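## Task

A small dustpan is resting upright on the open, palm-up hand. Using the fingers and thumb alone, rotate it so it is still upright and its handle points roughly toward the thumb side. The dustpan fails the task if it contacts anything other than the hand (this includes the wrist, the wrist camera and its post) or comes off the hand. The arm and wrist must not move, and the palm must stay facing upward throughout. To finish, hold everything at rest with no hand motor overloaded or near overload (a motor dead from the start is exempt), then declare completion. The hand will then be flattened open automatically, and the dustpan must not drop during this and must remain in the requested orientation.

## Robot and tools

Robot: a single Doosan M1013 six-joint arm carrying a right hand with 16 motors: index, middle and ring fingers (each with _abd, _mcp, _pip, _dip) and a thumb (thumb_cmc, thumb_axl, thumb_mcp, thumb_ipl). The palm faces up and holds the object. For these tasks the arm itself must not move, so all the work is done by the hand motors.

Frames. Scene frame: origin on the table under the arm base, +z up, +y to the left when facing +x. Reported hand poses and velocities are in the arm's base frame (nearly the scene frame). Pose offsets in a command are along the current Hand target's own axes. Hand point axes: +z runs along the straightened fingers toward the tips; +x runs across the palm away from the thumb; +y points out of the palm face, so with the palm up +y is roughly world up. The palm surface is at y = -0.062 m. A fixed mast at the wrist (x +0.042 to +0.098, z -0.158 to -0.110, up to y = +0.064 m) and the wrist camera can be struck by the object; keep the object clear of them.

execute_actions(actions, cameras). actions is a list of actions; each action is a list of 1 to 15 rows, each row lasting one control step of 1/30 s; if fewer than 15 rows are given the last one is held until step 15. Every row has 24 numbers, each in [-1, 1], in this order:
1-6: dx, dy, dz, rx, ry, rz: an offset (not a pose) of the hand point from the Hand target as it was when that action began, in the target's own axes; 1.0 = 0.6 m or 180 degrees; rx, ry, rz form a single rotation vector. Every row in an action counts from that same starting target, and a repeated offset moves further. To hold the arm still here, always send 0 for all six.
7-22: absolute goal angles for the 16 hinges, in the order index_abd, index_mcp, index_pip, index_dip, middle_abd, middle_mcp, middle_pip, middle_dip, ring_abd, ring_mcp, ring_pip, ring_dip, thumb_cmc, thumb_axl, thumb_mcp, thumb_ipl. Each is scaled linearly between the hinge's stops. Stops (degrees at +1, at -1; value that is straight): finger _abd +60, -60; 0.00 (toward +1 away from the thumb); _mcp +128, -18; -0.75; _pip +108, -29; -0.58; _dip +117, -21; -0.70 (toward +1 curls toward the palm); thumb_cmc +120, -20; -0.71 (toward +1 swings the thumb in front of the palm); thumb_axl +140, -27; -0.68 (rolls the thumb about its own line); thumb_mcp +109, -69; -0.23; thumb_ipl +108, -77; -0.17. Curling fingers first lift their tips toward +y.
23: current_limit, a cap on every motor's current, mapped from 0 mA at -1 to 550 mA at +1 (never below 11 mA); it also limits hinge speed.
24: speed; set-points travel at (speed + 1)/2 of 8.5 rad/s.
The scene starts at current_limit +0.4, speed -0.6; whatever was last sent persists. To leave the hand unchanged, first read a result and resend the hand_goal values with those two settings. cameras: list of names (cam_head_left, cam_head_right, cam_wrist, or "all"); images come back only when requested or when actions is empty.

move(target, speed, blend, blocking, cameras): drives the hand point along a straight path; target is one 24-number row, or up to 15 rows, all offsets from the same Hand target. speed in m/s (0.002 to 2, default 0.25); blend in m. Not needed for these tasks, since the arm must stay still.
wait(seconds): lets time pass (0 to 3600 s) with no new command. stop: brakes a running move. zoom_image(camera, region=[x0, y0, x1, y1] in pixels, at most 504 by 504) enlarges part of the latest image of cam_head_left, cam_head_right or cam_wrist. clear_fault: clears a reported torque or force fault. read_manual: licence texts only. finished_scene(scene): the integer 1 or 2 for the current scene; this is how you say you are done and it cannot be undone.

Results: hand point position (m) and quaternion wxyz, velocities, Hand target, joint positions and torques, step readings, and for the hand: hand_goal (goals written), hand_measured (actual hinge positions on the same scale), hand_current_ma (positive pushes toward -1), hand_state per motor (moving, goal, blocked, overload), hand_current_limit, hand_speed. A motor drawing 495 mA or more accumulates time; after 5 s it shuts off for 10 s. A finger presses only while its goal lies past the contact surface; to ease a grip, send goals near hand_measured. Fault lines (TORQUE, FORCE at 144 N, SPEED, OVER-TEMPERATURE, HAND FAULT, MOTOR HOT) mean trouble; after a HAND FAULT line the remaining calls in that reply are skipped.

Avoid: any nonzero arm offset or palm tilt, the object sliding off, hitting the mast or camera, or falling, and fingers pushing hard enough to overload. Before finishing, relax the goals so no current is near 495 mA, confirm with a camera that the handle points toward the thumb side and the object is upright, then call finished_scene.

Each tool is called after ">>>" in YAML: its name, and indented under it one key for each argument.

## Session

>>> execute_actions:
  actions: []

>>> zoom_image:
  camera: "cam_head_left"
  region: [300, 0, 460, 90]

Scene clock: 0.00 s.
end_effector_position=(+0.6918, +0.0108, +0.5139) hand_goal=(+0.000, -0.754, -0.576, -0.696, +0.000, -0.754, -0.576, -0.696, +0.000, -0.754, -0.576, -0.696, +0.104, -0.540, -0.162, -0.106) hand_measured=(+0.000, -0.766, -0.578, -0.696, +0.000, -0.764, -0.578, -0.696, +0.000, -0.766, -0.578, -0.696, +0.092, -0.544, -0.164, -0.108) hand_current_ma=(+0, -47, -4, +0, +0, -44, -7, -1, +0, -46, -5, +0, -52, -14, -11, -9) hand_state=(goal, goal, goal, goal, goal, goal, goal, goal, goal, goal, goal, goal, goal, goal, goal, goal) hand_current_limit=0.40 hand_speed=-0.60 end_effector_quat_wxyz=(+0.706, +0.694, +0.102, +0.102)
Joint positions: [0.33 0.368 1.783 -1.563 1.614 -0.993]
Joint velocities: within noise
Joint torques (N m): no reading
Hand target: +0.6918, +0.0108, +0.5139; +0.706, +0.694, +0.102, +0.102

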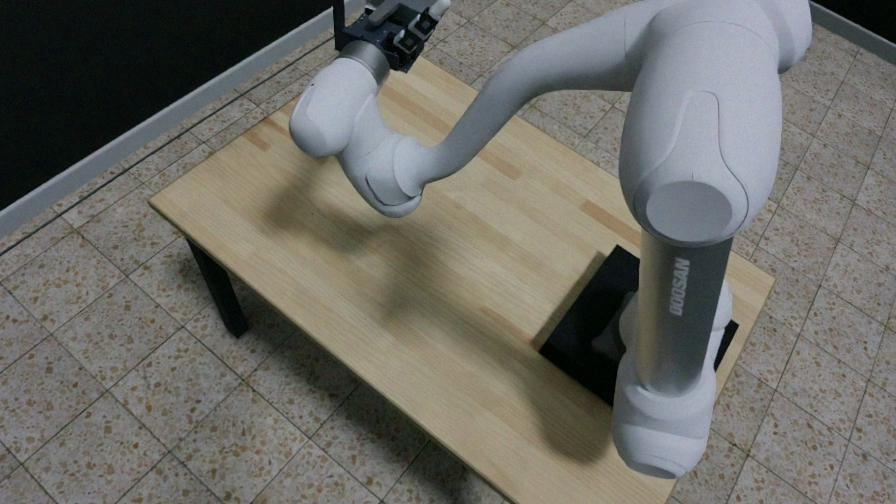

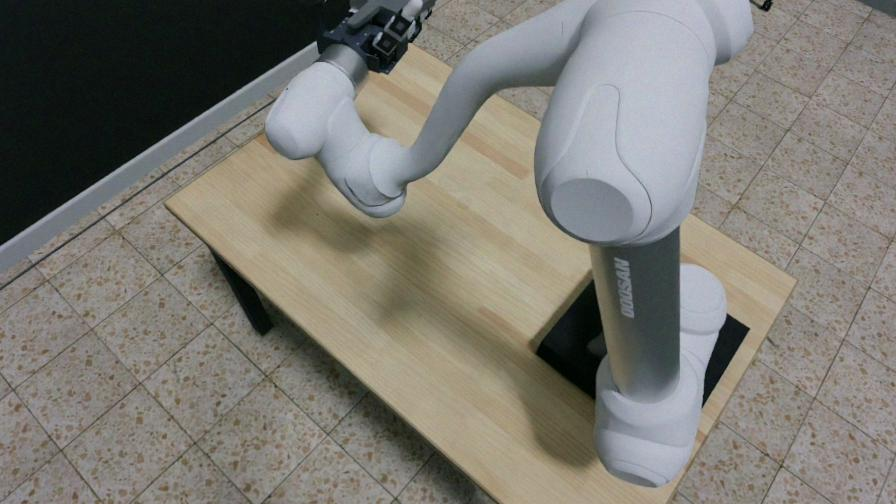

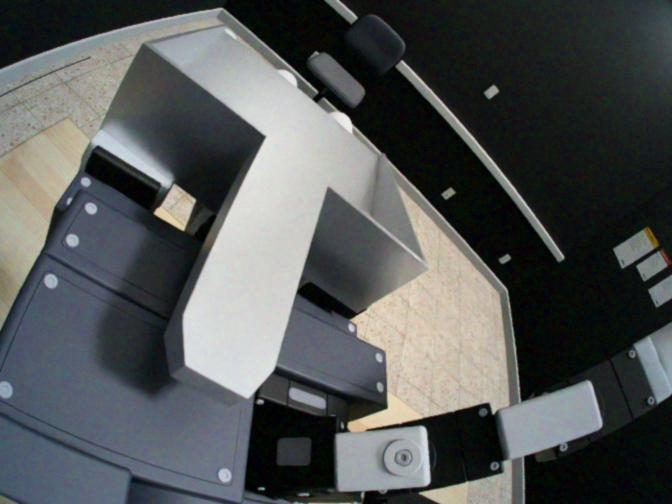

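Scaled by 3.150 from the camera's image (finer frame: 1280x720).

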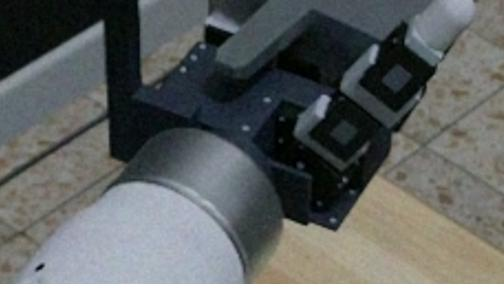

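>>> execute_actions:
  actions:
    - [[0,0,0,0,0,0,0,-0.754,-0.576,-0.696,0,-0.754,-0.576,-0.696,0,-0.754,-0.576,-0.696,0.571,-0.4,-0.34,0.1,0.3,-0.6]]
    - [[0,0,0,0,0,0,0,-0.754,-0.576,-0.696,0,-0.754,-0.576,-0.696,0,-0.754,-0.576,-0.696,0.7,0.162,-0.34,0.481,0.3,-0.6]]
    - [[0,0,0,0,0,0,0,-0.754,-0.576,-0.696,0,-0.754,-0.576,-0.696,0,-0.754,-0.576,-0.696,0.86,0.162,-0.1,0.481,0.3,-0.6]]
  cameras: ["cam_wrist","cam_head_left"]

>>> zoom_image:
  camera: "cam_head_left"
  region: [300, 0, 460, 90]

Scene clock: 23.97 s.
end_effector_position=(+0.6918, +0.0108, +0.5139) hand_goal=(+0.000, -0.754, -0.576, -0.696, +0.000, -0.754, -0.576, -0.696, +0.000, -0.754, -0.576, -0.696, +0.860, +0.162, -0.100, +0.480) hand_measured=(+0.000, -0.766, -0.578, -0.696, +0.000, -0.764, -0.578, -0.696, +0.000, -0.766, -0.578, -0.696, +0.864, +0.160, -0.098, +0.480) hand_current_ma=(+0, -47, -4, +0, +0, -44, -7, -1, +0, -46, -5, +0, +12, -9, +6, -3) hand_state=(goal, goal, goal, goal, goal, goal, goal, goal, goal, goal, goal, goal, goal, goal, goal, goal) hand_current_limit=0.30 hand_speed=-0.60 end_effector_quat_wxyz=(+0.706, +0.694, +0.102, +0.102)
Joint positions: [0.33 0.368 1.783 -1.563 1.614 -0.993]
Joint torques (N m): [2.86 -71.54 -29.38 -1.64 1.15 -0.01]
Hand target: +0.6918, +0.0108, +0.5139; +0.706, +0.694, +0.102, +0.102
Off the commanded pose: 0.000 m, 0 deg.
Step readings (end_effector_position):
0: (+0.6918, +0.0108, +0.5139)
1: (+0.6918, +0.0108, +0.5139)
2: (+0.6918, +0.0108, +0.5139)
4: (+0.6918, +0.0108, +0.5139)
8: (+0.6918, +0.0108, +0.5139)
15: (+0.6918, +0.0108, +0.5139)
16: (+0.6918, +0.0108, +0.5139)
17: (+0.6918, +0.0108, +0.5139)
19: (+0.6918, +0.0108, +0.5139)
23: (+0.6918, +0.0108, +0.5139)
30: (+0.6918, +0.0108, +0.5139)
31: (+0.6918, +0.0108, +0.5139)
32: (+0.6918, +0.0108, +0.5139)
34: (+0.6918, +0.0108, +0.5139)
38: (+0.6918, +0.0108, +0.5139)
45: (+0.6918, +0.0108, +0.5139)
Images, in order (width x height): cam_head_left 896x504, cam_wrist 672x504.

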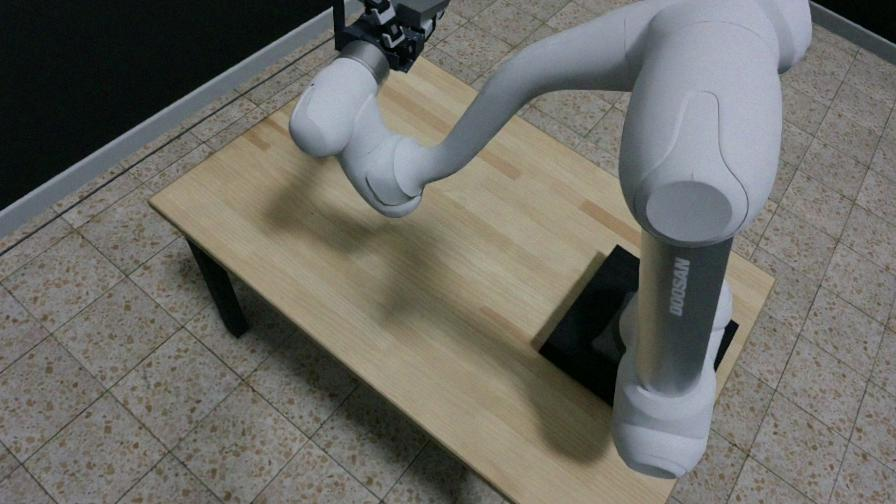

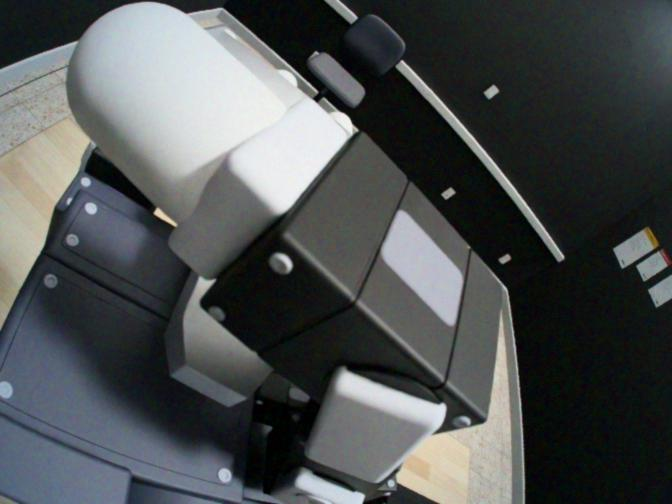

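Scaled by 3.150 from the camera's image (finer frame: 1280x720).

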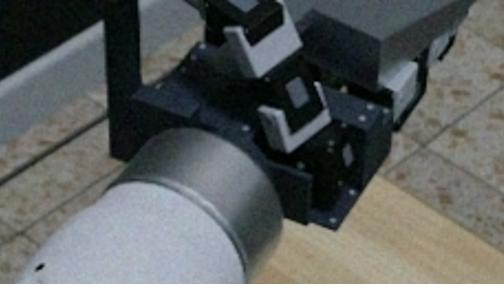

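>>> execute_actions:
  actions:
    - [[0,0,0,0,0,0,0,-0.754,-0.576,-0.696,0,-0.754,-0.576,-0.696,0,-0.754,-0.576,-0.696,0.95,0.162,0.0,0.52,0.2,-0.7]]
    - [[0,0,0,0,0,0,0,-0.754,-0.576,-0.696,0,-0.754,-0.576,-0.696,0,-0.754,-0.576,-0.696,0.9,0.162,0.1,0.7,0.2,-0.8]]
  cameras: ["cam_wrist"]

>>> execute_actions:
  actions:
    - [[0,0,0,0,0,0,0,-0.754,-0.576,-0.696,0,-0.754,-0.576,-0.696,0,-0.754,-0.576,-0.696,0.8,0.162,0.2,0.86,0.2,-0.85]]
  cameras: ["cam_wrist","cam_head_left"]

>>> zoom_image:
  camera: "cam_head_left"
  region: [300, 0, 460, 90]

Scene clock: 30.30 s.
end_effector_position=(+0.6918, +0.0108, +0.5139) hand_goal=(+0.000, -0.754, -0.576, -0.696, +0.000, -0.754, -0.576, -0.696, +0.000, -0.754, -0.576, -0.696, +0.900, +0.162, +0.100, +0.700) hand_measured=(+0.000, -0.766, -0.578, -0.696, +0.000, -0.764, -0.578, -0.696, +0.000, -0.766, -0.578, -0.696, +0.898, +0.168, +0.090, +0.676) hand_current_ma=(+0, -47, -4, +0, +0, -44, -7, -1, +0, -46, -5, +0, -6, +25, -47, -136) hand_state=(goal, goal, goal, goal, goal, goal, goal, goal, goal, goal, goal, goal, goal, goal, goal, blocked) hand_current_limit=0.20 hand_speed=-0.80 end_effector_quat_wxyz=(+0.706, +0.694, +0.102, +0.102)
Joint positions: [0.33 0.368 1.783 -1.563 1.614 -0.993]
Joint torques (N m): [2.44 -71.33 -29.5 -1.59 1.22 0.02]
Hand target: +0.6918, +0.0108, +0.5139; +0.706, +0.694, +0.102, +0.102
Off the commanded pose: 0.000 m, 0 deg.
Step readings (end_effector_position):
0: (+0.6918, +0.0108, +0.5139)
1: (+0.6918, +0.0108, +0.5139)
2: (+0.6918, +0.0108, +0.5139)
4: (+0.6918, +0.0108, +0.5139)
8: (+0.6918, +0.0108, +0.5139)
15: (+0.6918, +0.0108, +0.5139)
16: (+0.6918, +0.0108, +0.5139)
17: (+0.6918, +0.0108, +0.5139)
19: (+0.6918, +0.0108, +0.5139)
23: (+0.6918, +0.0108, +0.5139)
30: (+0.6918, +0.0108, +0.5139)

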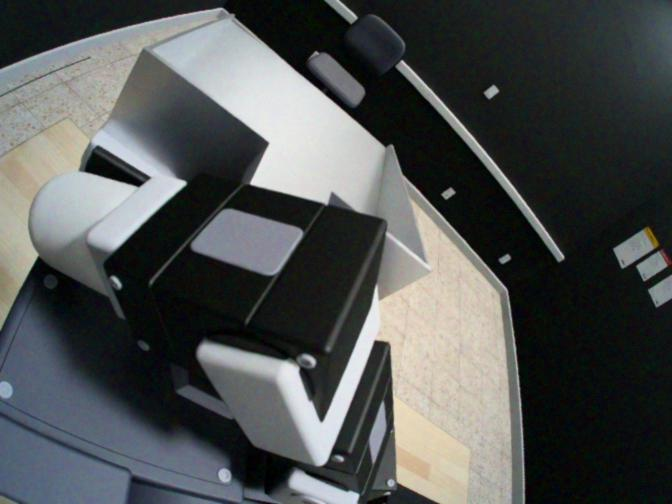

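Scene clock: 31.00 s.
end_effector_position=(+0.6918, +0.0108, +0.5139) hand_goal=(+0.000, -0.754, -0.576, -0.696, +0.000, -0.754, -0.576, -0.696, +0.000, -0.754, -0.576, -0.696, +0.800, +0.162, +0.200, +0.860) hand_measured=(+0.000, -0.766, -0.578, -0.696, +0.000, -0.764, -0.578, -0.696, +0.000, -0.766, -0.578, -0.696, +0.782, +0.168, +0.166, +0.792) hand_current_ma=(+0, -47, -4, +0, +0, -44, -7, +0, +0, -46, -5, +0, -77, +24, -193, -330) hand_state=(goal, goal, goal, goal, goal, goal, goal, goal, goal, goal, goal, goal, goal, goal, blocked, blocked) hand_current_limit=0.20 hand_speed=-0.85 end_effector_quat_wxyz=(+0.706, +0.694, +0.102, +0.102)
Joint positions: [0.33 0.368 1.783 -1.563 1.614 -0.993]
Joint torques (N m): [2.08 -71.7 -29.41 -1.65 1.19 -0.01]
Hand target: +0.6918, +0.0108, +0.5139; +0.706, +0.694, +0.102, +0.102
Off the commanded pose: 0.000 m, 0 deg.
Step readings (end_effector_position):
0: (+0.6918, +0.0108, +0.5139)
1: (+0.6918, +0.0108, +0.5139)
2: (+0.6918, +0.0108, +0.5139)
4: (+0.6918, +0.0108, +0.5139)
8: (+0.6918, +0.0108, +0.5139)
15: (+0.6918, +0.0108, +0.5139)
Images, in order (width x height): cam_head_left 896x504, cam_wrist 672x504.

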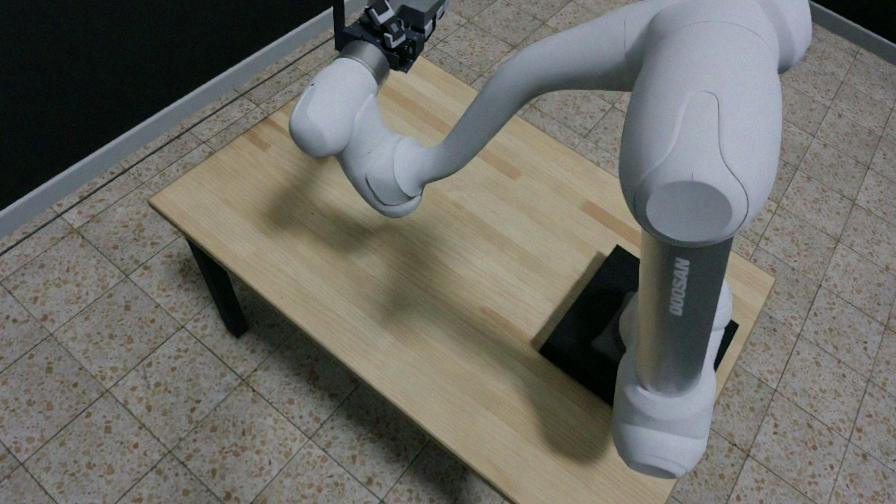

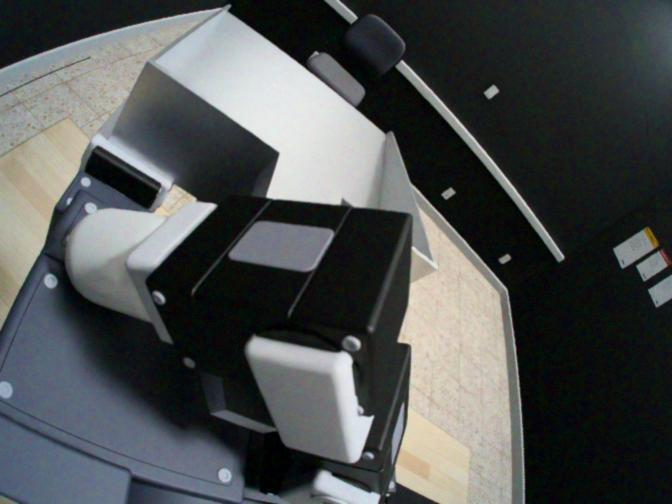

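Scaled by 3.150 from the camera's image (finer frame: 1280x720).

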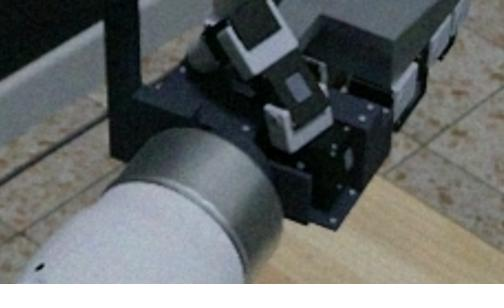

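>>> execute_actions:
  actions:
    - [[0,0,0,0,0,0,0,-0.754,-0.576,-0.696,0,-0.754,-0.576,-0.696,0,-0.754,-0.576,-0.696,0.65,0.162,0.2,0.86,0.2,-0.88]]
    - [[0,0,0,0,0,0,0,-0.754,-0.576,-0.696,0,-0.754,-0.576,-0.696,0,-0.754,-0.576,-0.696,0.5,0.162,0.2,0.86,0.2,-0.88]]
  cameras: ["cam_wrist","cam_head_left"]

>>> zoom_image:
  camera: "cam_head_left"
  region: [300, 0, 460, 90]

Scene clock: 36.30 s.
end_effector_position=(+0.6918, +0.0108, +0.5139) hand_goal=(+0.000, -0.754, -0.576, -0.696, +0.000, -0.754, -0.576, -0.696, +0.000, -0.754, -0.576, -0.696, +0.500, +0.162, +0.200, +0.860) hand_measured=(+0.000, -0.766, -0.578, -0.696, +0.000, -0.764, -0.578, -0.696, +0.000, -0.766, -0.578, -0.696, +0.508, +0.166, +0.200, +0.858) hand_current_ma=(+0, -47, -4, +0, +0, -44, -7, +0, +0, -46, -5, +0, +35, +17, +0, -8) hand_state=(goal, goal, goal, goal, goal, goal, goal, goal, goal, goal, goal, goal, goal, goal, goal, goal) hand_current_limit=0.20 hand_speed=-0.88 end_effector_quat_wxyz=(+0.706, +0.694, +0.102, +0.102)
Joint positions: [0.33 0.368 1.783 -1.563 1.614 -0.993]
Joint torques (N m): [2.76 -71.75 -29.07 -1.64 1.27 -0.05]
Hand target: +0.6918, +0.0108, +0.5139; +0.706, +0.694, +0.102, +0.102
Off the commanded pose: 0.000 m, 0 deg.
Step readings (end_effector_position):
0: (+0.6918, +0.0108, +0.5139)
1: (+0.6918, +0.0108, +0.5139)
2: (+0.6918, +0.0108, +0.5139)
4: (+0.6918, +0.0108, +0.5139)
8: (+0.6918, +0.0108, +0.5139)
15: (+0.6918, +0.0108, +0.5139)
16: (+0.6918, +0.0108, +0.5139)
17: (+0.6918, +0.0108, +0.5139)
19: (+0.6918, +0.0108, +0.5139)
23: (+0.6918, +0.0108, +0.5139)
30: (+0.6918, +0.0108, +0.5139)
Images, in order (width x height): cam_head_left 896x504, cam_wrist 672x504.

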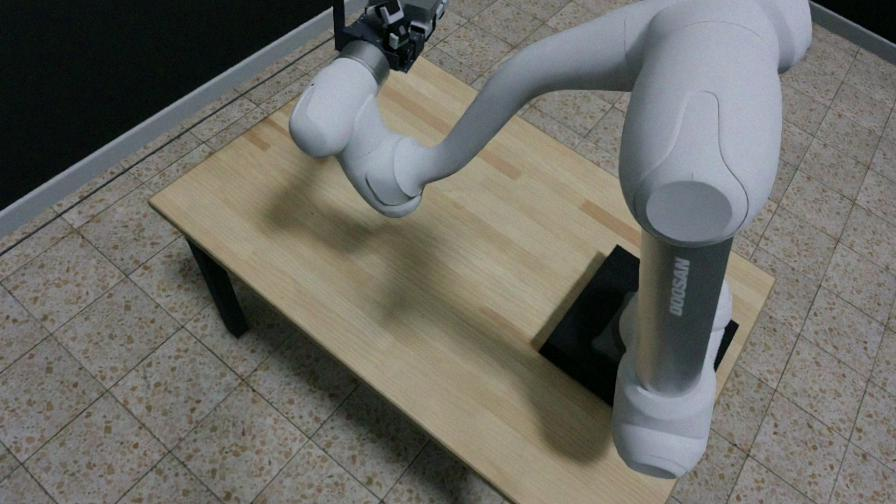

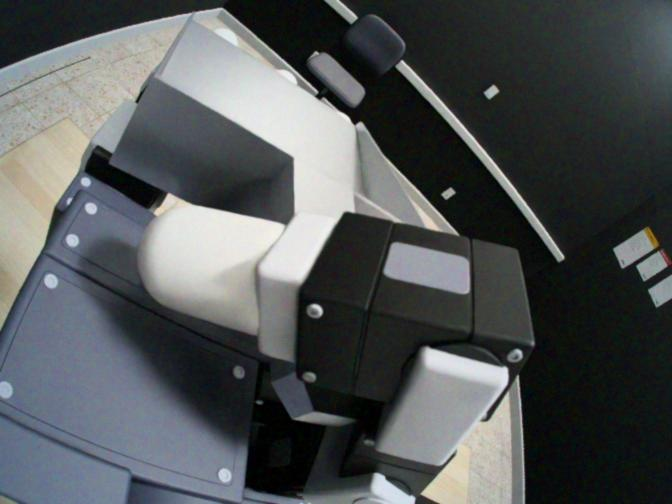

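Scaled by 3.150 from the camera's image (finer frame: 1280x720).

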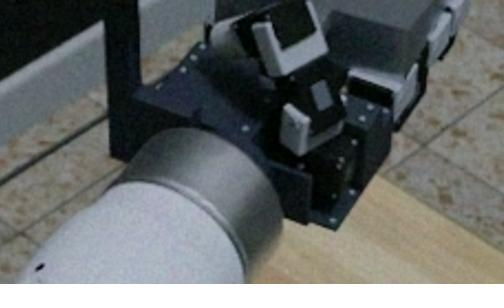

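>>> execute_actions:
  actions:
    - [[0,0,0,0,0,0,0,-0.754,-0.576,-0.696,0,-0.754,-0.576,-0.696,0,-0.754,-0.576,-0.696,0.35,0.14,0.25,0.9,0.2,-0.88]]
    - [[0,0,0,0,0,0,0,-0.754,-0.576,-0.696,0,-0.754,-0.576,-0.696,0,-0.754,-0.576,-0.696,0.2,0.12,0.25,0.9,0.2,-0.88]]
  cameras: ["cam_wrist"]

>>> execute_actions:
  actions:
    - [[0,0,0,0,0,0,0,-0.754,-0.576,-0.696,0,-0.754,-0.576,-0.696,0,-0.754,-0.576,-0.696,0.05,0.12,0.25,0.9,0.2,-0.88]]
    - [[0,0,0,0,0,0,0,-0.754,-0.576,-0.696,0,-0.754,-0.576,-0.696,0,-0.754,-0.576,-0.696,-0.1,0.12,0.25,0.9,0.2,-0.88]]
  cameras: ["cam_wrist","cam_head_left"]

>>> zoom_image:
  camera: "cam_head_left"
  region: [300, 0, 460, 90]

Scene clock: 42.93 s.
end_effector_position=(+0.6918, +0.0108, +0.5139) hand_goal=(+0.000, -0.754, -0.576, -0.696, +0.000, -0.754, -0.576, -0.696, +0.000, -0.754, -0.576, -0.696, +0.200, +0.120, +0.250, +0.900) hand_measured=(+0.000, -0.766, -0.578, -0.696, +0.000, -0.764, -0.578, -0.696, +0.000, -0.766, -0.578, -0.696, +0.204, +0.122, +0.250, +0.898) hand_current_ma=(+0, -47, -4, +0, +0, -44, -7, +0, +0, -46, -5, +0, +11, +9, +1, -6) hand_state=(goal, goal, goal, goal, goal, goal, goal, goal, goal, goal, goal, goal, goal, goal, goal, goal) hand_current_limit=0.20 hand_speed=-0.88 end_effector_quat_wxyz=(+0.706, +0.694, +0.102, +0.102)
Joint positions: [0.33 0.368 1.783 -1.563 1.614 -0.993]
Joint torques (N m): [2.76 -71.53 -29.07 -1.67 1.19 -0.03]
Hand target: +0.6918, +0.0108, +0.5139; +0.706, +0.694, +0.102, +0.102
Off the commanded pose: 0.000 m, 0 deg.
Step readings (end_effector_position):
0: (+0.6918, +0.0108, +0.5139)
1: (+0.6918, +0.0108, +0.5139)
2: (+0.6918, +0.0108, +0.5139)
4: (+0.6918, +0.0108, +0.5139)
8: (+0.6918, +0.0108, +0.5139)
15: (+0.6918, +0.0108, +0.5139)
16: (+0.6918, +0.0108, +0.5139)
17: (+0.6918, +0.0108, +0.5139)
19: (+0.6918, +0.0108, +0.5139)
23: (+0.6918, +0.0108, +0.5139)
30: (+0.6918, +0.0108, +0.5139)

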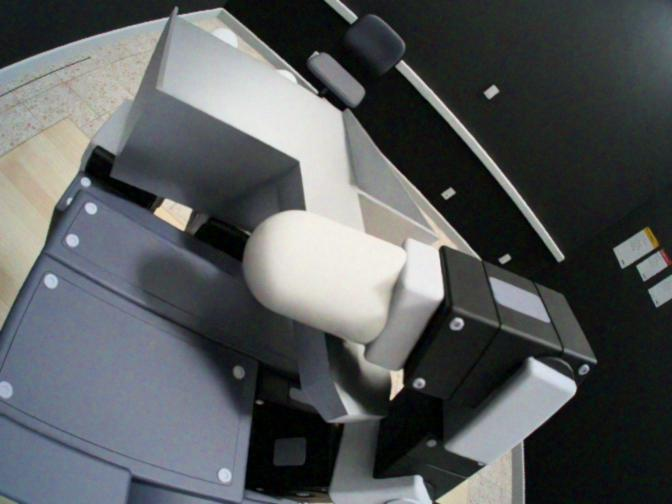

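Scene clock: 44.13 s.
end_effector_position=(+0.6918, +0.0108, +0.5139) hand_goal=(+0.000, -0.754, -0.576, -0.696, +0.000, -0.754, -0.576, -0.696, +0.000, -0.754, -0.576, -0.696, -0.100, +0.120, +0.250, +0.900) hand_measured=(+0.000, -0.766, -0.578, -0.696, +0.000, -0.764, -0.578, -0.696, +0.000, -0.766, -0.578, -0.696, -0.100, +0.122, +0.250, +0.898) hand_current_ma=(+0, -47, -4, +0, +0, -44, -7, +0, +0, -46, -5, +0, +0, +7, +1, -5) hand_state=(goal, goal, goal, goal, goal, goal, goal, goal, goal, goal, goal, goal, goal, goal, goal, goal) hand_current_limit=0.20 hand_speed=-0.88 end_effector_quat_wxyz=(+0.706, +0.694, +0.102, +0.102)
Joint positions: [0.33 0.368 1.783 -1.563 1.614 -0.993]
Joint torques (N m): [2.64 -71.44 -29.35 -1.55 1.19 0.01]
Hand target: +0.6918, +0.0108, +0.5139; +0.706, +0.694, +0.102, +0.102
Off the commanded pose: 0.000 m, 0 deg.
Step readings (end_effector_position):
0: (+0.6918, +0.0108, +0.5139)
1: (+0.6918, +0.0108, +0.5139)
2: (+0.6918, +0.0108, +0.5139)
4: (+0.6918, +0.0108, +0.5139)
8: (+0.6918, +0.0108, +0.5139)
15: (+0.6918, +0.0108, +0.5139)
16: (+0.6918, +0.0108, +0.5139)
17: (+0.6918, +0.0108, +0.5139)
19: (+0.6918, +0.0108, +0.5139)
23: (+0.6918, +0.0108, +0.5139)
30: (+0.6918, +0.0108, +0.5139)
Images, in order (width x height): cam_head_left 896x504, cam_wrist 672x504.

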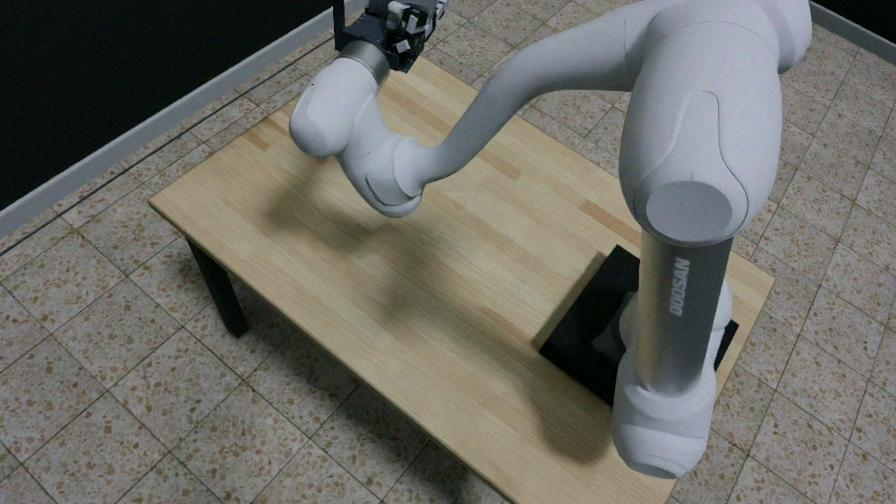

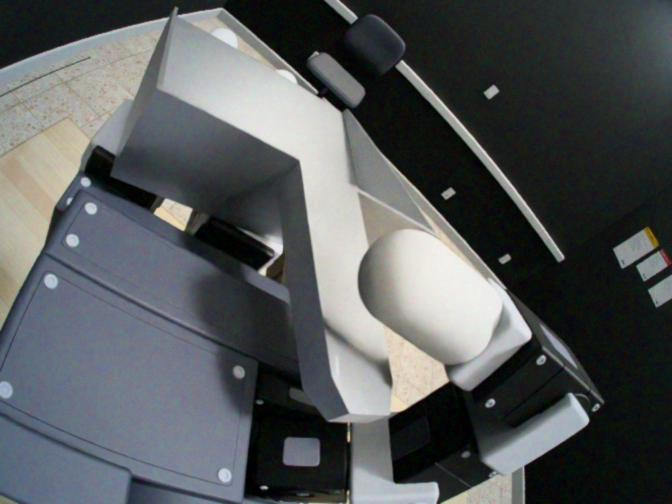

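Scaled by 3.150 from the camera's image (finer frame: 1280x720).

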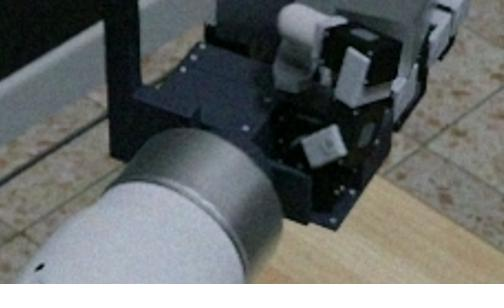

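>>> execute_actions:
  actions:
    - [[0,0,0,0,0,0,-0.6,-0.95,-0.55,-0.696,0,-0.754,-0.45,-0.696,0,-0.754,-0.45,-0.696,0.3,0.1,-0.3,0.2,0.3,-0.6]]
    - [[0,0,0,0,0,0,-0.6,-0.754,-0.4,-0.696,-0.6,-0.95,-0.55,-0.696,0,-0.754,-0.4,-0.696,0.75,0.162,-0.3,0.4,0.3,-0.6]]
    - [[0,0,0,0,0,0,-0.6,-0.754,-0.4,-0.696,-0.6,-0.754,-0.4,-0.696,-0.6,-0.95,-0.55,-0.696,0.95,0.162,0.0,0.52,0.3,-0.6]]
    - [[0,0,0,0,0,0,-0.6,-0.754,-0.4,-0.696,-0.6,-0.754,-0.4,-0.696,-0.6,-0.754,-0.4,-0.696,0.9,0.162,0.1,0.7,0.2,-0.8]]
  cameras: ["cam_wrist"]

>>> execute_actions:
  actions:
    - [[0,0,0,0,0,0,-0.6,-0.754,-0.4,-0.696,-0.6,-0.754,-0.4,-0.696,-0.6,-0.754,-0.4,-0.696,0.8,0.162,0.2,0.86,0.3,-0.85]]
    - [[0,0,0,0,0,0,-0.6,-0.754,-0.4,-0.696,-0.6,-0.754,-0.4,-0.696,-0.6,-0.754,-0.4,-0.696,0.45,0.162,0.25,0.95,0.3,-0.85]]
  cameras: ["cam_wrist"]

>>> execute_actions:
  actions:
    - [[0,0,0,0,0,0,0,-0.754,-0.4,-0.696,0,-0.754,-0.4,-0.696,0,-0.754,-0.4,-0.696,0.35,0.162,0.35,0.96,0.3,-0.88]]
    - [[0,0,0,0,0,0,0.6,-0.754,-0.4,-0.696,0.6,-0.754,-0.4,-0.696,0.6,-0.754,-0.4,-0.696,0.3,0.162,0.35,0.96,0.3,-0.88]]
    - [[0,0,0,0,0,0,0.6,-0.754,-0.4,-0.696,0.6,-0.754,-0.4,-0.696,0.6,-0.754,-0.4,-0.696,0.3,0.162,0.35,0.96,0.3,-0.88]]
  cameras: ["cam_wrist"]

Scene clock: 67.37 s.
end_effector_position=(+0.6918, +0.0108, +0.5139) hand_goal=(-0.600, -0.754, -0.400, -0.696, -0.600, -0.754, -0.400, -0.696, -0.600, -0.754, -0.400, -0.696, +0.900, +0.162, +0.100, +0.700) hand_measured=(-0.598, -0.774, -0.408, -0.696, -0.598, -0.776, -0.412, -0.698, -0.596, -0.780, -0.408, -0.696, +0.910, +0.160, +0.100, +0.696) hand_current_ma=(+8, -90, -28, +0, +9, -101, -50, -4, +11, -117, -29, +0, +36, -8, +4, -22) hand_state=(goal, blocked, goal, goal, goal, blocked, goal, goal, goal, blocked, goal, goal, goal, goal, goal, goal) hand_current_limit=0.20 hand_speed=-0.80 end_effector_quat_wxyz=(+0.706, +0.694, +0.102, +0.102)
Joint positions: [0.33 0.368 1.783 -1.563 1.614 -0.993]
Joint torques (N m): [2.55 -71.44 -29.41 -1.54 1.12 -0.02]
Hand target: +0.6918, +0.0108, +0.5139; +0.706, +0.694, +0.102, +0.102
Off the commanded pose: 0.000 m, 0 deg.
Step readings (end_effector_position):
0: (+0.6918, +0.0108, +0.5139)
1: (+0.6918, +0.0108, +0.5139)
2: (+0.6918, +0.0108, +0.5139)
4: (+0.6918, +0.0108, +0.5139)
8: (+0.6918, +0.0108, +0.5139)
15: (+0.6918, +0.0108, +0.5139)
16: (+0.6918, +0.0108, +0.5139)
17: (+0.6918, +0.0108, +0.5139)
19: (+0.6918, +0.0108, +0.5139)
23: (+0.6918, +0.0108, +0.5139)
30: (+0.6918, +0.0108, +0.5139)
31: (+0.6918, +0.0108, +0.5139)
32: (+0.6918, +0.0108, +0.5139)
34: (+0.6918, +0.0108, +0.5139)
38: (+0.6918, +0.0108, +0.5139)
45: (+0.6918, +0.0108, +0.5139)
46: (+0.6918, +0.0108, +0.5139)
47: (+0.6918, +0.0108, +0.5139)
49: (+0.6918, +0.0108, +0.5139)
53: (+0.6918, +0.0108, +0.5139)
60: (+0.6918, +0.0108, +0.5139)

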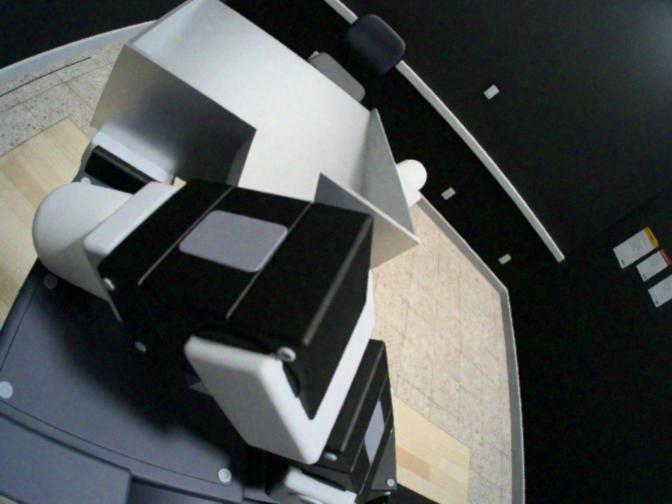

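Scene clock: 68.80 s.
end_effector_position=(+0.6918, +0.0108, +0.5139) hand_goal=(-0.600, -0.754, -0.400, -0.696, -0.600, -0.754, -0.400, -0.696, -0.600, -0.754, -0.400, -0.696, +0.450, +0.162, +0.250, +0.950) hand_measured=(-0.598, -0.774, -0.408, -0.696, -0.598, -0.774, -0.410, -0.698, -0.596, -0.776, -0.408, -0.696, +0.458, +0.164, +0.250, +0.948) hand_current_ma=(+8, -90, -28, +0, +9, -87, -40, -4, +9, -100, -29, +0, +29, +5, +2, -6) hand_state=(goal, blocked, goal, goal, goal, blocked, goal, goal, goal, blocked, goal, goal, goal, goal, goal, goal) hand_current_limit=0.30 hand_speed=-0.85 end_effector_quat_wxyz=(+0.706, +0.694, +0.102, +0.102)
Joint positions: [0.33 0.368 1.783 -1.563 1.614 -0.993]
Joint torques (N m): [3.02 -71.7 -29.38 -1.62 1.21 -0.06]
Hand target: +0.6918, +0.0108, +0.5139; +0.706, +0.694, +0.102, +0.102
Off the commanded pose: 0.000 m, 0 deg.
Step readings (end_effector_position):
0: (+0.6918, +0.0108, +0.5139)
1: (+0.6918, +0.0108, +0.5139)
2: (+0.6918, +0.0108, +0.5139)
4: (+0.6918, +0.0108, +0.5139)
8: (+0.6918, +0.0108, +0.5139)
15: (+0.6918, +0.0108, +0.5139)
16: (+0.6918, +0.0108, +0.5139)
17: (+0.6918, +0.0108, +0.5139)
19: (+0.6918, +0.0108, +0.5139)
23: (+0.6918, +0.0108, +0.5139)
30: (+0.6918, +0.0108, +0.5139)

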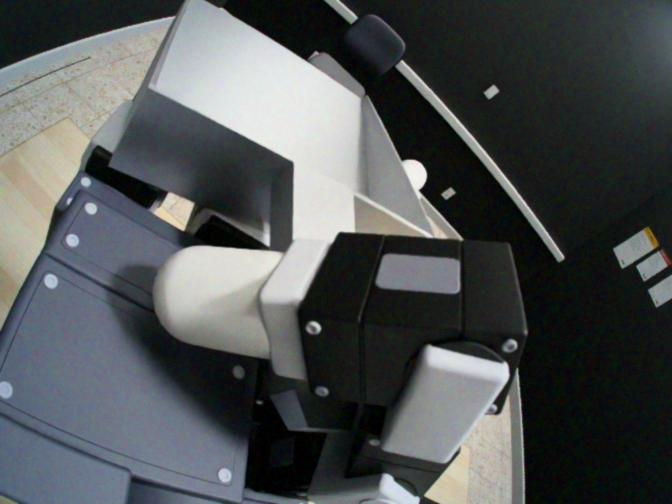

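Scene clock: 71.53 s.
end_effector_position=(+0.6918, +0.0108, +0.5139) hand_goal=(+0.600, -0.754, -0.400, -0.696, +0.600, -0.754, -0.400, -0.696, +0.600, -0.754, -0.400, -0.696, +0.300, +0.162, +0.350, +0.960) hand_measured=(+0.590, -0.774, -0.408, -0.696, +0.598, -0.772, -0.410, -0.698, +0.598, -0.776, -0.408, -0.696, +0.302, +0.164, +0.350, +0.958) hand_current_ma=(-30, -90, -28, +0, -8, -75, -35, -4, -9, -100, -29, +0, +6, +5, +0, -6) hand_state=(goal, blocked, goal, goal, goal, goal, goal, goal, goal, blocked, goal, goal, goal, goal, goal, goal) hand_current_limit=0.30 hand_speed=-0.88 end_effector_quat_wxyz=(+0.706, +0.694, +0.102, +0.102)
Joint positions: [0.33 0.368 1.783 -1.563 1.614 -0.993]
Joint torques (N m): [2.39 -71.61 -29.39 -1.66 1.22 -0.01]
Hand target: +0.6918, +0.0108, +0.5139; +0.706, +0.694, +0.102, +0.102
Off the commanded pose: 0.000 m, 0 deg.
Step readings (end_effector_position):
0: (+0.6918, +0.0108, +0.5139)
1: (+0.6918, +0.0108, +0.5139)
2: (+0.6918, +0.0108, +0.5139)
4: (+0.6918, +0.0108, +0.5139)
8: (+0.6918, +0.0108, +0.5139)
15: (+0.6918, +0.0108, +0.5139)
16: (+0.6918, +0.0108, +0.5139)
17: (+0.6918, +0.0108, +0.5139)
19: (+0.6918, +0.0108, +0.5139)
23: (+0.6918, +0.0108, +0.5139)
30: (+0.6918, +0.0108, +0.5139)
31: (+0.6918, +0.0108, +0.5139)
32: (+0.6918, +0.0108, +0.5139)
34: (+0.6918, +0.0108, +0.5139)
38: (+0.6918, +0.0108, +0.5139)
45: (+0.6918, +0.0108, +0.5139)

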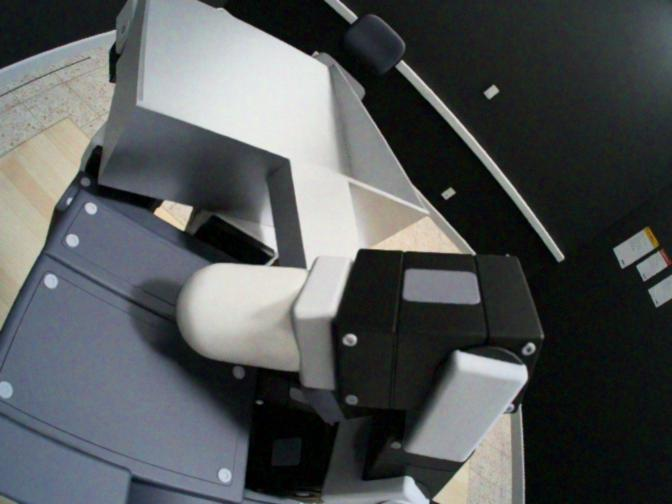

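>>> execute_actions:
  actions:
    - [[0,0,0,0,0,0,0.6,-0.95,-0.55,-0.696,0.6,-0.754,-0.35,-0.696,0.6,-0.754,-0.35,-0.696,0.3,0.162,0.35,0.96,0.3,-0.6]]
    - [[0,0,0,0,0,0,-0.6,-0.95,-0.55,-0.696,0.6,-0.754,-0.35,-0.696,0.6,-0.754,-0.35,-0.696,0.3,0.162,0.35,0.96,0.3,-0.5]]
    - [[0,0,0,0,0,0,-0.6,-0.754,-0.35,-0.696,0.6,-0.95,-0.55,-0.696,0.6,-0.754,-0.35,-0.696,0.3,0.162,0.35,0.96,0.3,-0.6]]
    - [[0,0,0,0,0,0,-0.6,-0.754,-0.35,-0.696,-0.6,-0.95,-0.55,-0.696,0.6,-0.754,-0.35,-0.696,0.3,0.162,0.35,0.96,0.3,-0.5]]
    - [[0,0,0,0,0,0,-0.6,-0.754,-0.35,-0.696,-0.6,-0.754,-0.35,-0.696,0.6,-0.95,-0.55,-0.696,0.3,0.162,0.35,0.96,0.3,-0.6]]
    - [[0,0,0,0,0,0,-0.6,-0.754,-0.35,-0.696,-0.6,-0.754,-0.35,-0.696,-0.6,-0.95,-0.55,-0.696,0.3,0.162,0.35,0.96,0.3,-0.5]]
    - [[0,0,0,0,0,0,-0.6,-0.754,-0.35,-0.696,-0.6,-0.754,-0.35,-0.696,-0.6,-0.754,-0.35,-0.696,0.3,0.162,0.35,0.96,0.3,-0.6]]
  cameras: ["cam_wrist"]

>>> execute_actions:
  actions:
    - [[0,0,0,0,0,0,0,-0.754,-0.35,-0.696,0,-0.754,-0.35,-0.696,0,-0.754,-0.35,-0.696,0.25,0.162,0.4,0.96,0.3,-0.88]]
    - [[0,0,0,0,0,0,0.6,-0.754,-0.35,-0.696,0.6,-0.754,-0.35,-0.696,0.6,-0.754,-0.35,-0.696,0.2,0.162,0.4,0.96,0.3,-0.88]]
    - [[0,0,0,0,0,0,0.6,-0.754,-0.35,-0.696,0.6,-0.754,-0.35,-0.696,0.6,-0.754,-0.35,-0.696,0.2,0.162,0.4,0.96,0.3,-0.88]]
  cameras: ["cam_wrist","cam_head_left"]

>>> zoom_image:
  camera: "cam_head_left"
  region: [300, 0, 460, 90]

Scene clock: 84.57 s.
end_effector_position=(+0.6918, +0.0108, +0.5139) hand_goal=(-0.600, -0.754, -0.350, -0.696, -0.600, -0.754, -0.350, -0.696, -0.600, -0.754, -0.350, -0.696, +0.300, +0.162, +0.350, +0.960) hand_measured=(-0.598, -0.778, -0.358, -0.696, -0.596, -0.772, -0.360, -0.698, -0.596, -0.784, -0.364, -0.696, +0.302, +0.164, +0.350, +0.958) hand_current_ma=(+9, -109, -28, +0, +9, -78, -35, -4, +12, -133, -54, -1, +5, +5, +2, -6) hand_state=(goal, blocked, goal, goal, goal, goal, goal, goal, goal, blocked, goal, goal, goal, goal, goal, goal) hand_current_limit=0.30 hand_speed=-0.60 end_effector_quat_wxyz=(+0.706, +0.694, +0.102, +0.102)
Joint positions: [0.33 0.368 1.783 -1.563 1.614 -0.993]
Joint torques (N m): [3.08 -72.26 -29.34 -1.49 1.19 -0.04]
Hand target: +0.6918, +0.0108, +0.5139; +0.706, +0.694, +0.102, +0.102
Off the commanded pose: 0.000 m, 0 deg.
Step readings (end_effector_position):
0: (+0.6918, +0.0108, +0.5139)
1: (+0.6918, +0.0108, +0.5139)
2: (+0.6918, +0.0108, +0.5139)
4: (+0.6918, +0.0108, +0.5139)
8: (+0.6918, +0.0108, +0.5139)
15: (+0.6918, +0.0108, +0.5139)
16: (+0.6918, +0.0108, +0.5139)
17: (+0.6918, +0.0108, +0.5139)
19: (+0.6918, +0.0108, +0.5139)
23: (+0.6918, +0.0108, +0.5139)
30: (+0.6918, +0.0108, +0.5139)
31: (+0.6918, +0.0108, +0.5139)
32: (+0.6918, +0.0108, +0.5139)
34: (+0.6918, +0.0108, +0.5139)
38: (+0.6918, +0.0108, +0.5139)
45: (+0.6918, +0.0108, +0.5139)
46: (+0.6918, +0.0108, +0.5139)
47: (+0.6918, +0.0108, +0.5139)
49: (+0.6918, +0.0108, +0.5139)
53: (+0.6918, +0.0108, +0.5139)
60: (+0.6918, +0.0108, +0.5139)
61: (+0.6918, +0.0108, +0.5139)
62: (+0.6918, +0.0108, +0.5139)
64: (+0.6918, +0.0108, +0.5139)
68: (+0.6918, +0.0108, +0.5139)
75: (+0.6918, +0.0108, +0.5139)
76: (+0.6918, +0.0108, +0.5139)
77: (+0.6918, +0.0108, +0.5139)
79: (+0.6918, +0.0108, +0.5139)
83: (+0.6918, +0.0108, +0.5139)
90: (+0.6918, +0.0108, +0.5139)
91: (+0.6918, +0.0108, +0.5139)
92: (+0.6918, +0.0108, +0.5139)
94: (+0.6918, +0.0108, +0.5139)
98: (+0.6918, +0.0108, +0.5139)
105: (+0.6918, +0.0108, +0.5139)

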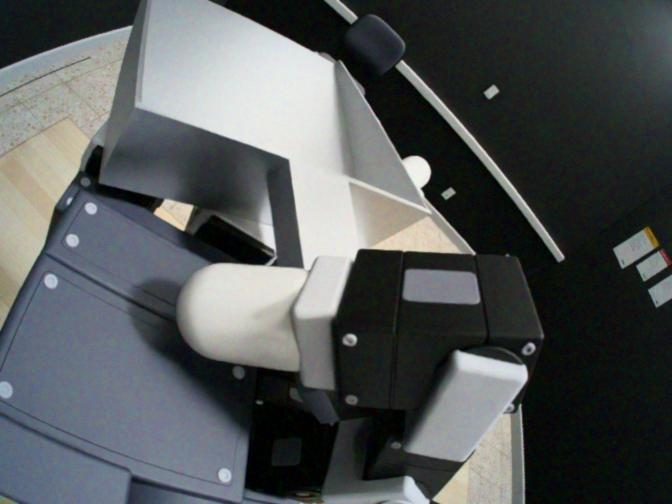

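Scene clock: 87.30 s.
end_effector_position=(+0.6918, +0.0108, +0.5139) hand_goal=(+0.600, -0.754, -0.350, -0.696, +0.600, -0.754, -0.350, -0.696, +0.600, -0.754, -0.350, -0.696, +0.200, +0.162, +0.400, +0.960) hand_measured=(+0.596, -0.778, -0.358, -0.696, +0.590, -0.772, -0.360, -0.698, +0.598, -0.778, -0.358, -0.696, +0.202, +0.164, +0.400, +0.958) hand_current_ma=(-9, -109, -28, +0, -31, -78, -35, -4, -9, -101, -31, -1, +10, +5, +1, -6) hand_state=(goal, blocked, goal, goal, goal, goal, goal, goal, goal, blocked, goal, goal, goal, goal, goal, goal) hand_current_limit=0.30 hand_speed=-0.88 end_effector_quat_wxyz=(+0.706, +0.694, +0.102, +0.102)
Joint positions: [0.33 0.368 1.783 -1.563 1.614 -0.993]
Joint torques (N m): [2.62 -71.39 -29.34 -1.63 1.16 0]
Hand target: +0.6918, +0.0108, +0.5139; +0.706, +0.694, +0.102, +0.102
Off the commanded pose: 0.000 m, 0 deg.
Step readings (end_effector_position):
0: (+0.6918, +0.0108, +0.5139)
1: (+0.6918, +0.0108, +0.5139)
2: (+0.6918, +0.0108, +0.5139)
4: (+0.6918, +0.0108, +0.5139)
8: (+0.6918, +0.0108, +0.5139)
15: (+0.6918, +0.0108, +0.5139)
16: (+0.6918, +0.0108, +0.5139)
17: (+0.6918, +0.0108, +0.5139)
19: (+0.6918, +0.0108, +0.5139)
23: (+0.6918, +0.0108, +0.5139)
30: (+0.6918, +0.0108, +0.5139)
31: (+0.6918, +0.0108, +0.5139)
32: (+0.6918, +0.0108, +0.5139)
34: (+0.6918, +0.0108, +0.5139)
38: (+0.6918, +0.0108, +0.5139)
45: (+0.6918, +0.0108, +0.5139)
Images, in order (width x height): cam_head_left 896x504, cam_wrist 672x504.

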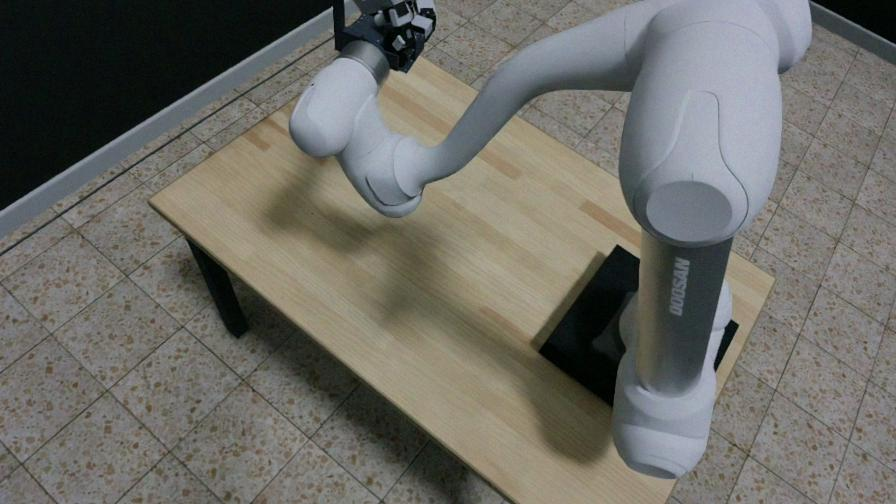

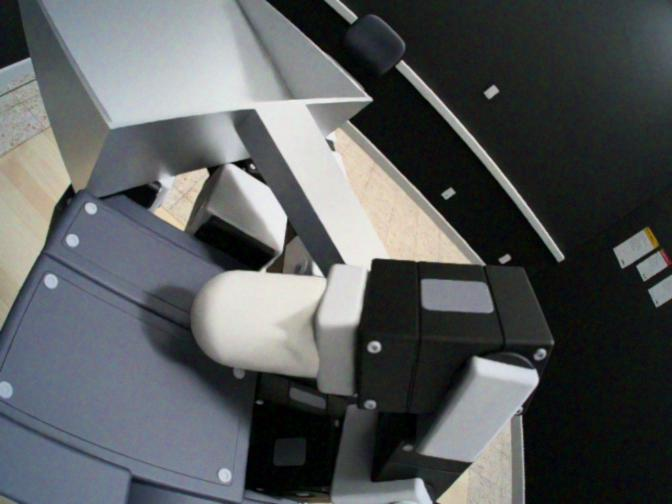

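Scaled by 3.150 from the camera's image (finer frame: 1280x720).

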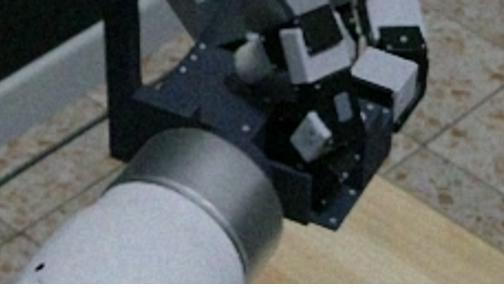

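>>> execute_actions:
  actions:
    - [[0,0,0,0,0,0,0.6,-0.754,-0.35,-0.696,0.6,-0.754,-0.35,-0.696,0.6,-0.754,-0.35,-0.696,0.15,0.0,0.4,0.96,0.3,-0.88]]
    - [[0,0,0,0,0,0,0.6,-0.754,-0.35,-0.696,0.6,-0.754,-0.35,-0.696,0.6,-0.754,-0.35,-0.696,0.1,-0.15,0.35,0.96,0.3,-0.88]]
  cameras: ["cam_wrist","cam_head_right"]

>>> zoom_image:
  camera: "cam_head_right"
  region: [280, 0, 440, 90]

Scene clock: 93.53 s.
end_effector_position=(+0.6918, +0.0108, +0.5139) hand_goal=(+0.600, -0.754, -0.350, -0.696, +0.600, -0.754, -0.350, -0.696, +0.600, -0.754, -0.350, -0.696, +0.100, -0.150, +0.350, +0.960) hand_measured=(+0.596, -0.778, -0.358, -0.696, +0.598, -0.772, -0.360, -0.698, +0.598, -0.776, -0.358, -0.696, +0.102, -0.142, +0.356, +0.960) hand_current_ma=(-9, -109, -28, +0, -9, -78, -35, -5, -9, -98, -31, -1, +7, +41, +30, -3) hand_state=(goal, blocked, goal, goal, goal, goal, goal, goal, goal, blocked, goal, goal, goal, goal, goal, goal) hand_current_limit=0.30 hand_speed=-0.88 end_effector_quat_wxyz=(+0.706, +0.694, +0.102, +0.102)
Joint positions: [0.33 0.368 1.783 -1.563 1.614 -0.993]
Joint torques (N m): [2.41 -71.45 -29.55 -1.59 1.21 0.07]
Hand target: +0.6918, +0.0108, +0.5139; +0.706, +0.694, +0.102, +0.102
Off the commanded pose: 0.000 m, 0 deg.
Step readings (end_effector_position):
0: (+0.6918, +0.0108, +0.5139)
1: (+0.6918, +0.0108, +0.5139)
2: (+0.6918, +0.0108, +0.5139)
4: (+0.6918, +0.0108, +0.5139)
8: (+0.6918, +0.0108, +0.5139)
15: (+0.6918, +0.0108, +0.5139)
16: (+0.6918, +0.0108, +0.5139)
17: (+0.6918, +0.0108, +0.5139)
19: (+0.6918, +0.0108, +0.5139)
23: (+0.6918, +0.0108, +0.5139)
30: (+0.6918, +0.0108, +0.5139)
Images, in order (width x height): cam_head_right 896x504, cam_wrist 672x504.

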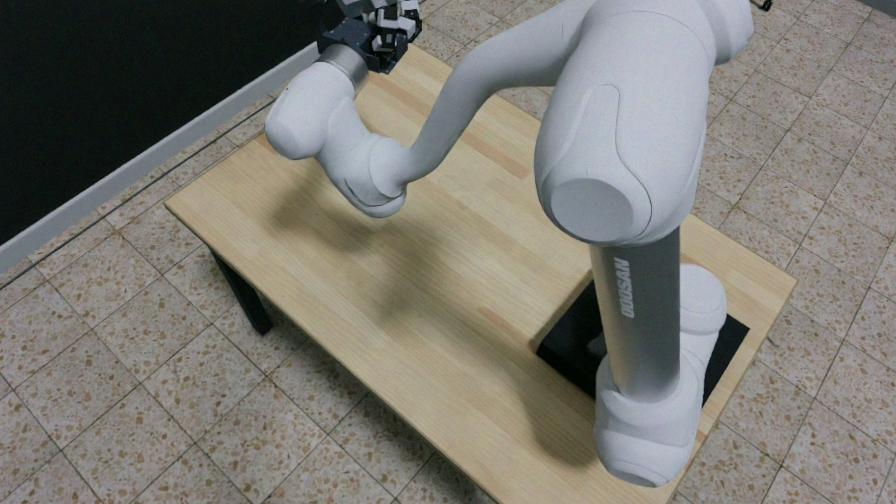

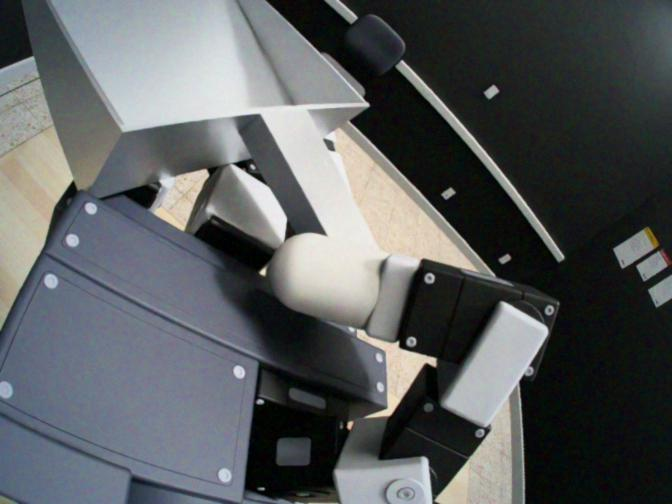

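Scaled by 3.150 from the camera's image (finer frame: 1280x720).

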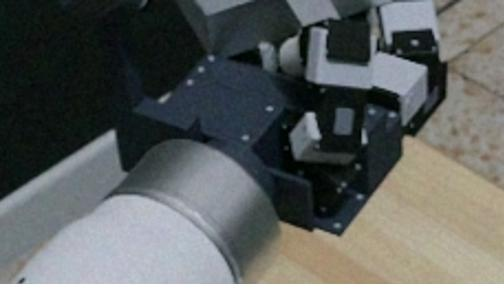

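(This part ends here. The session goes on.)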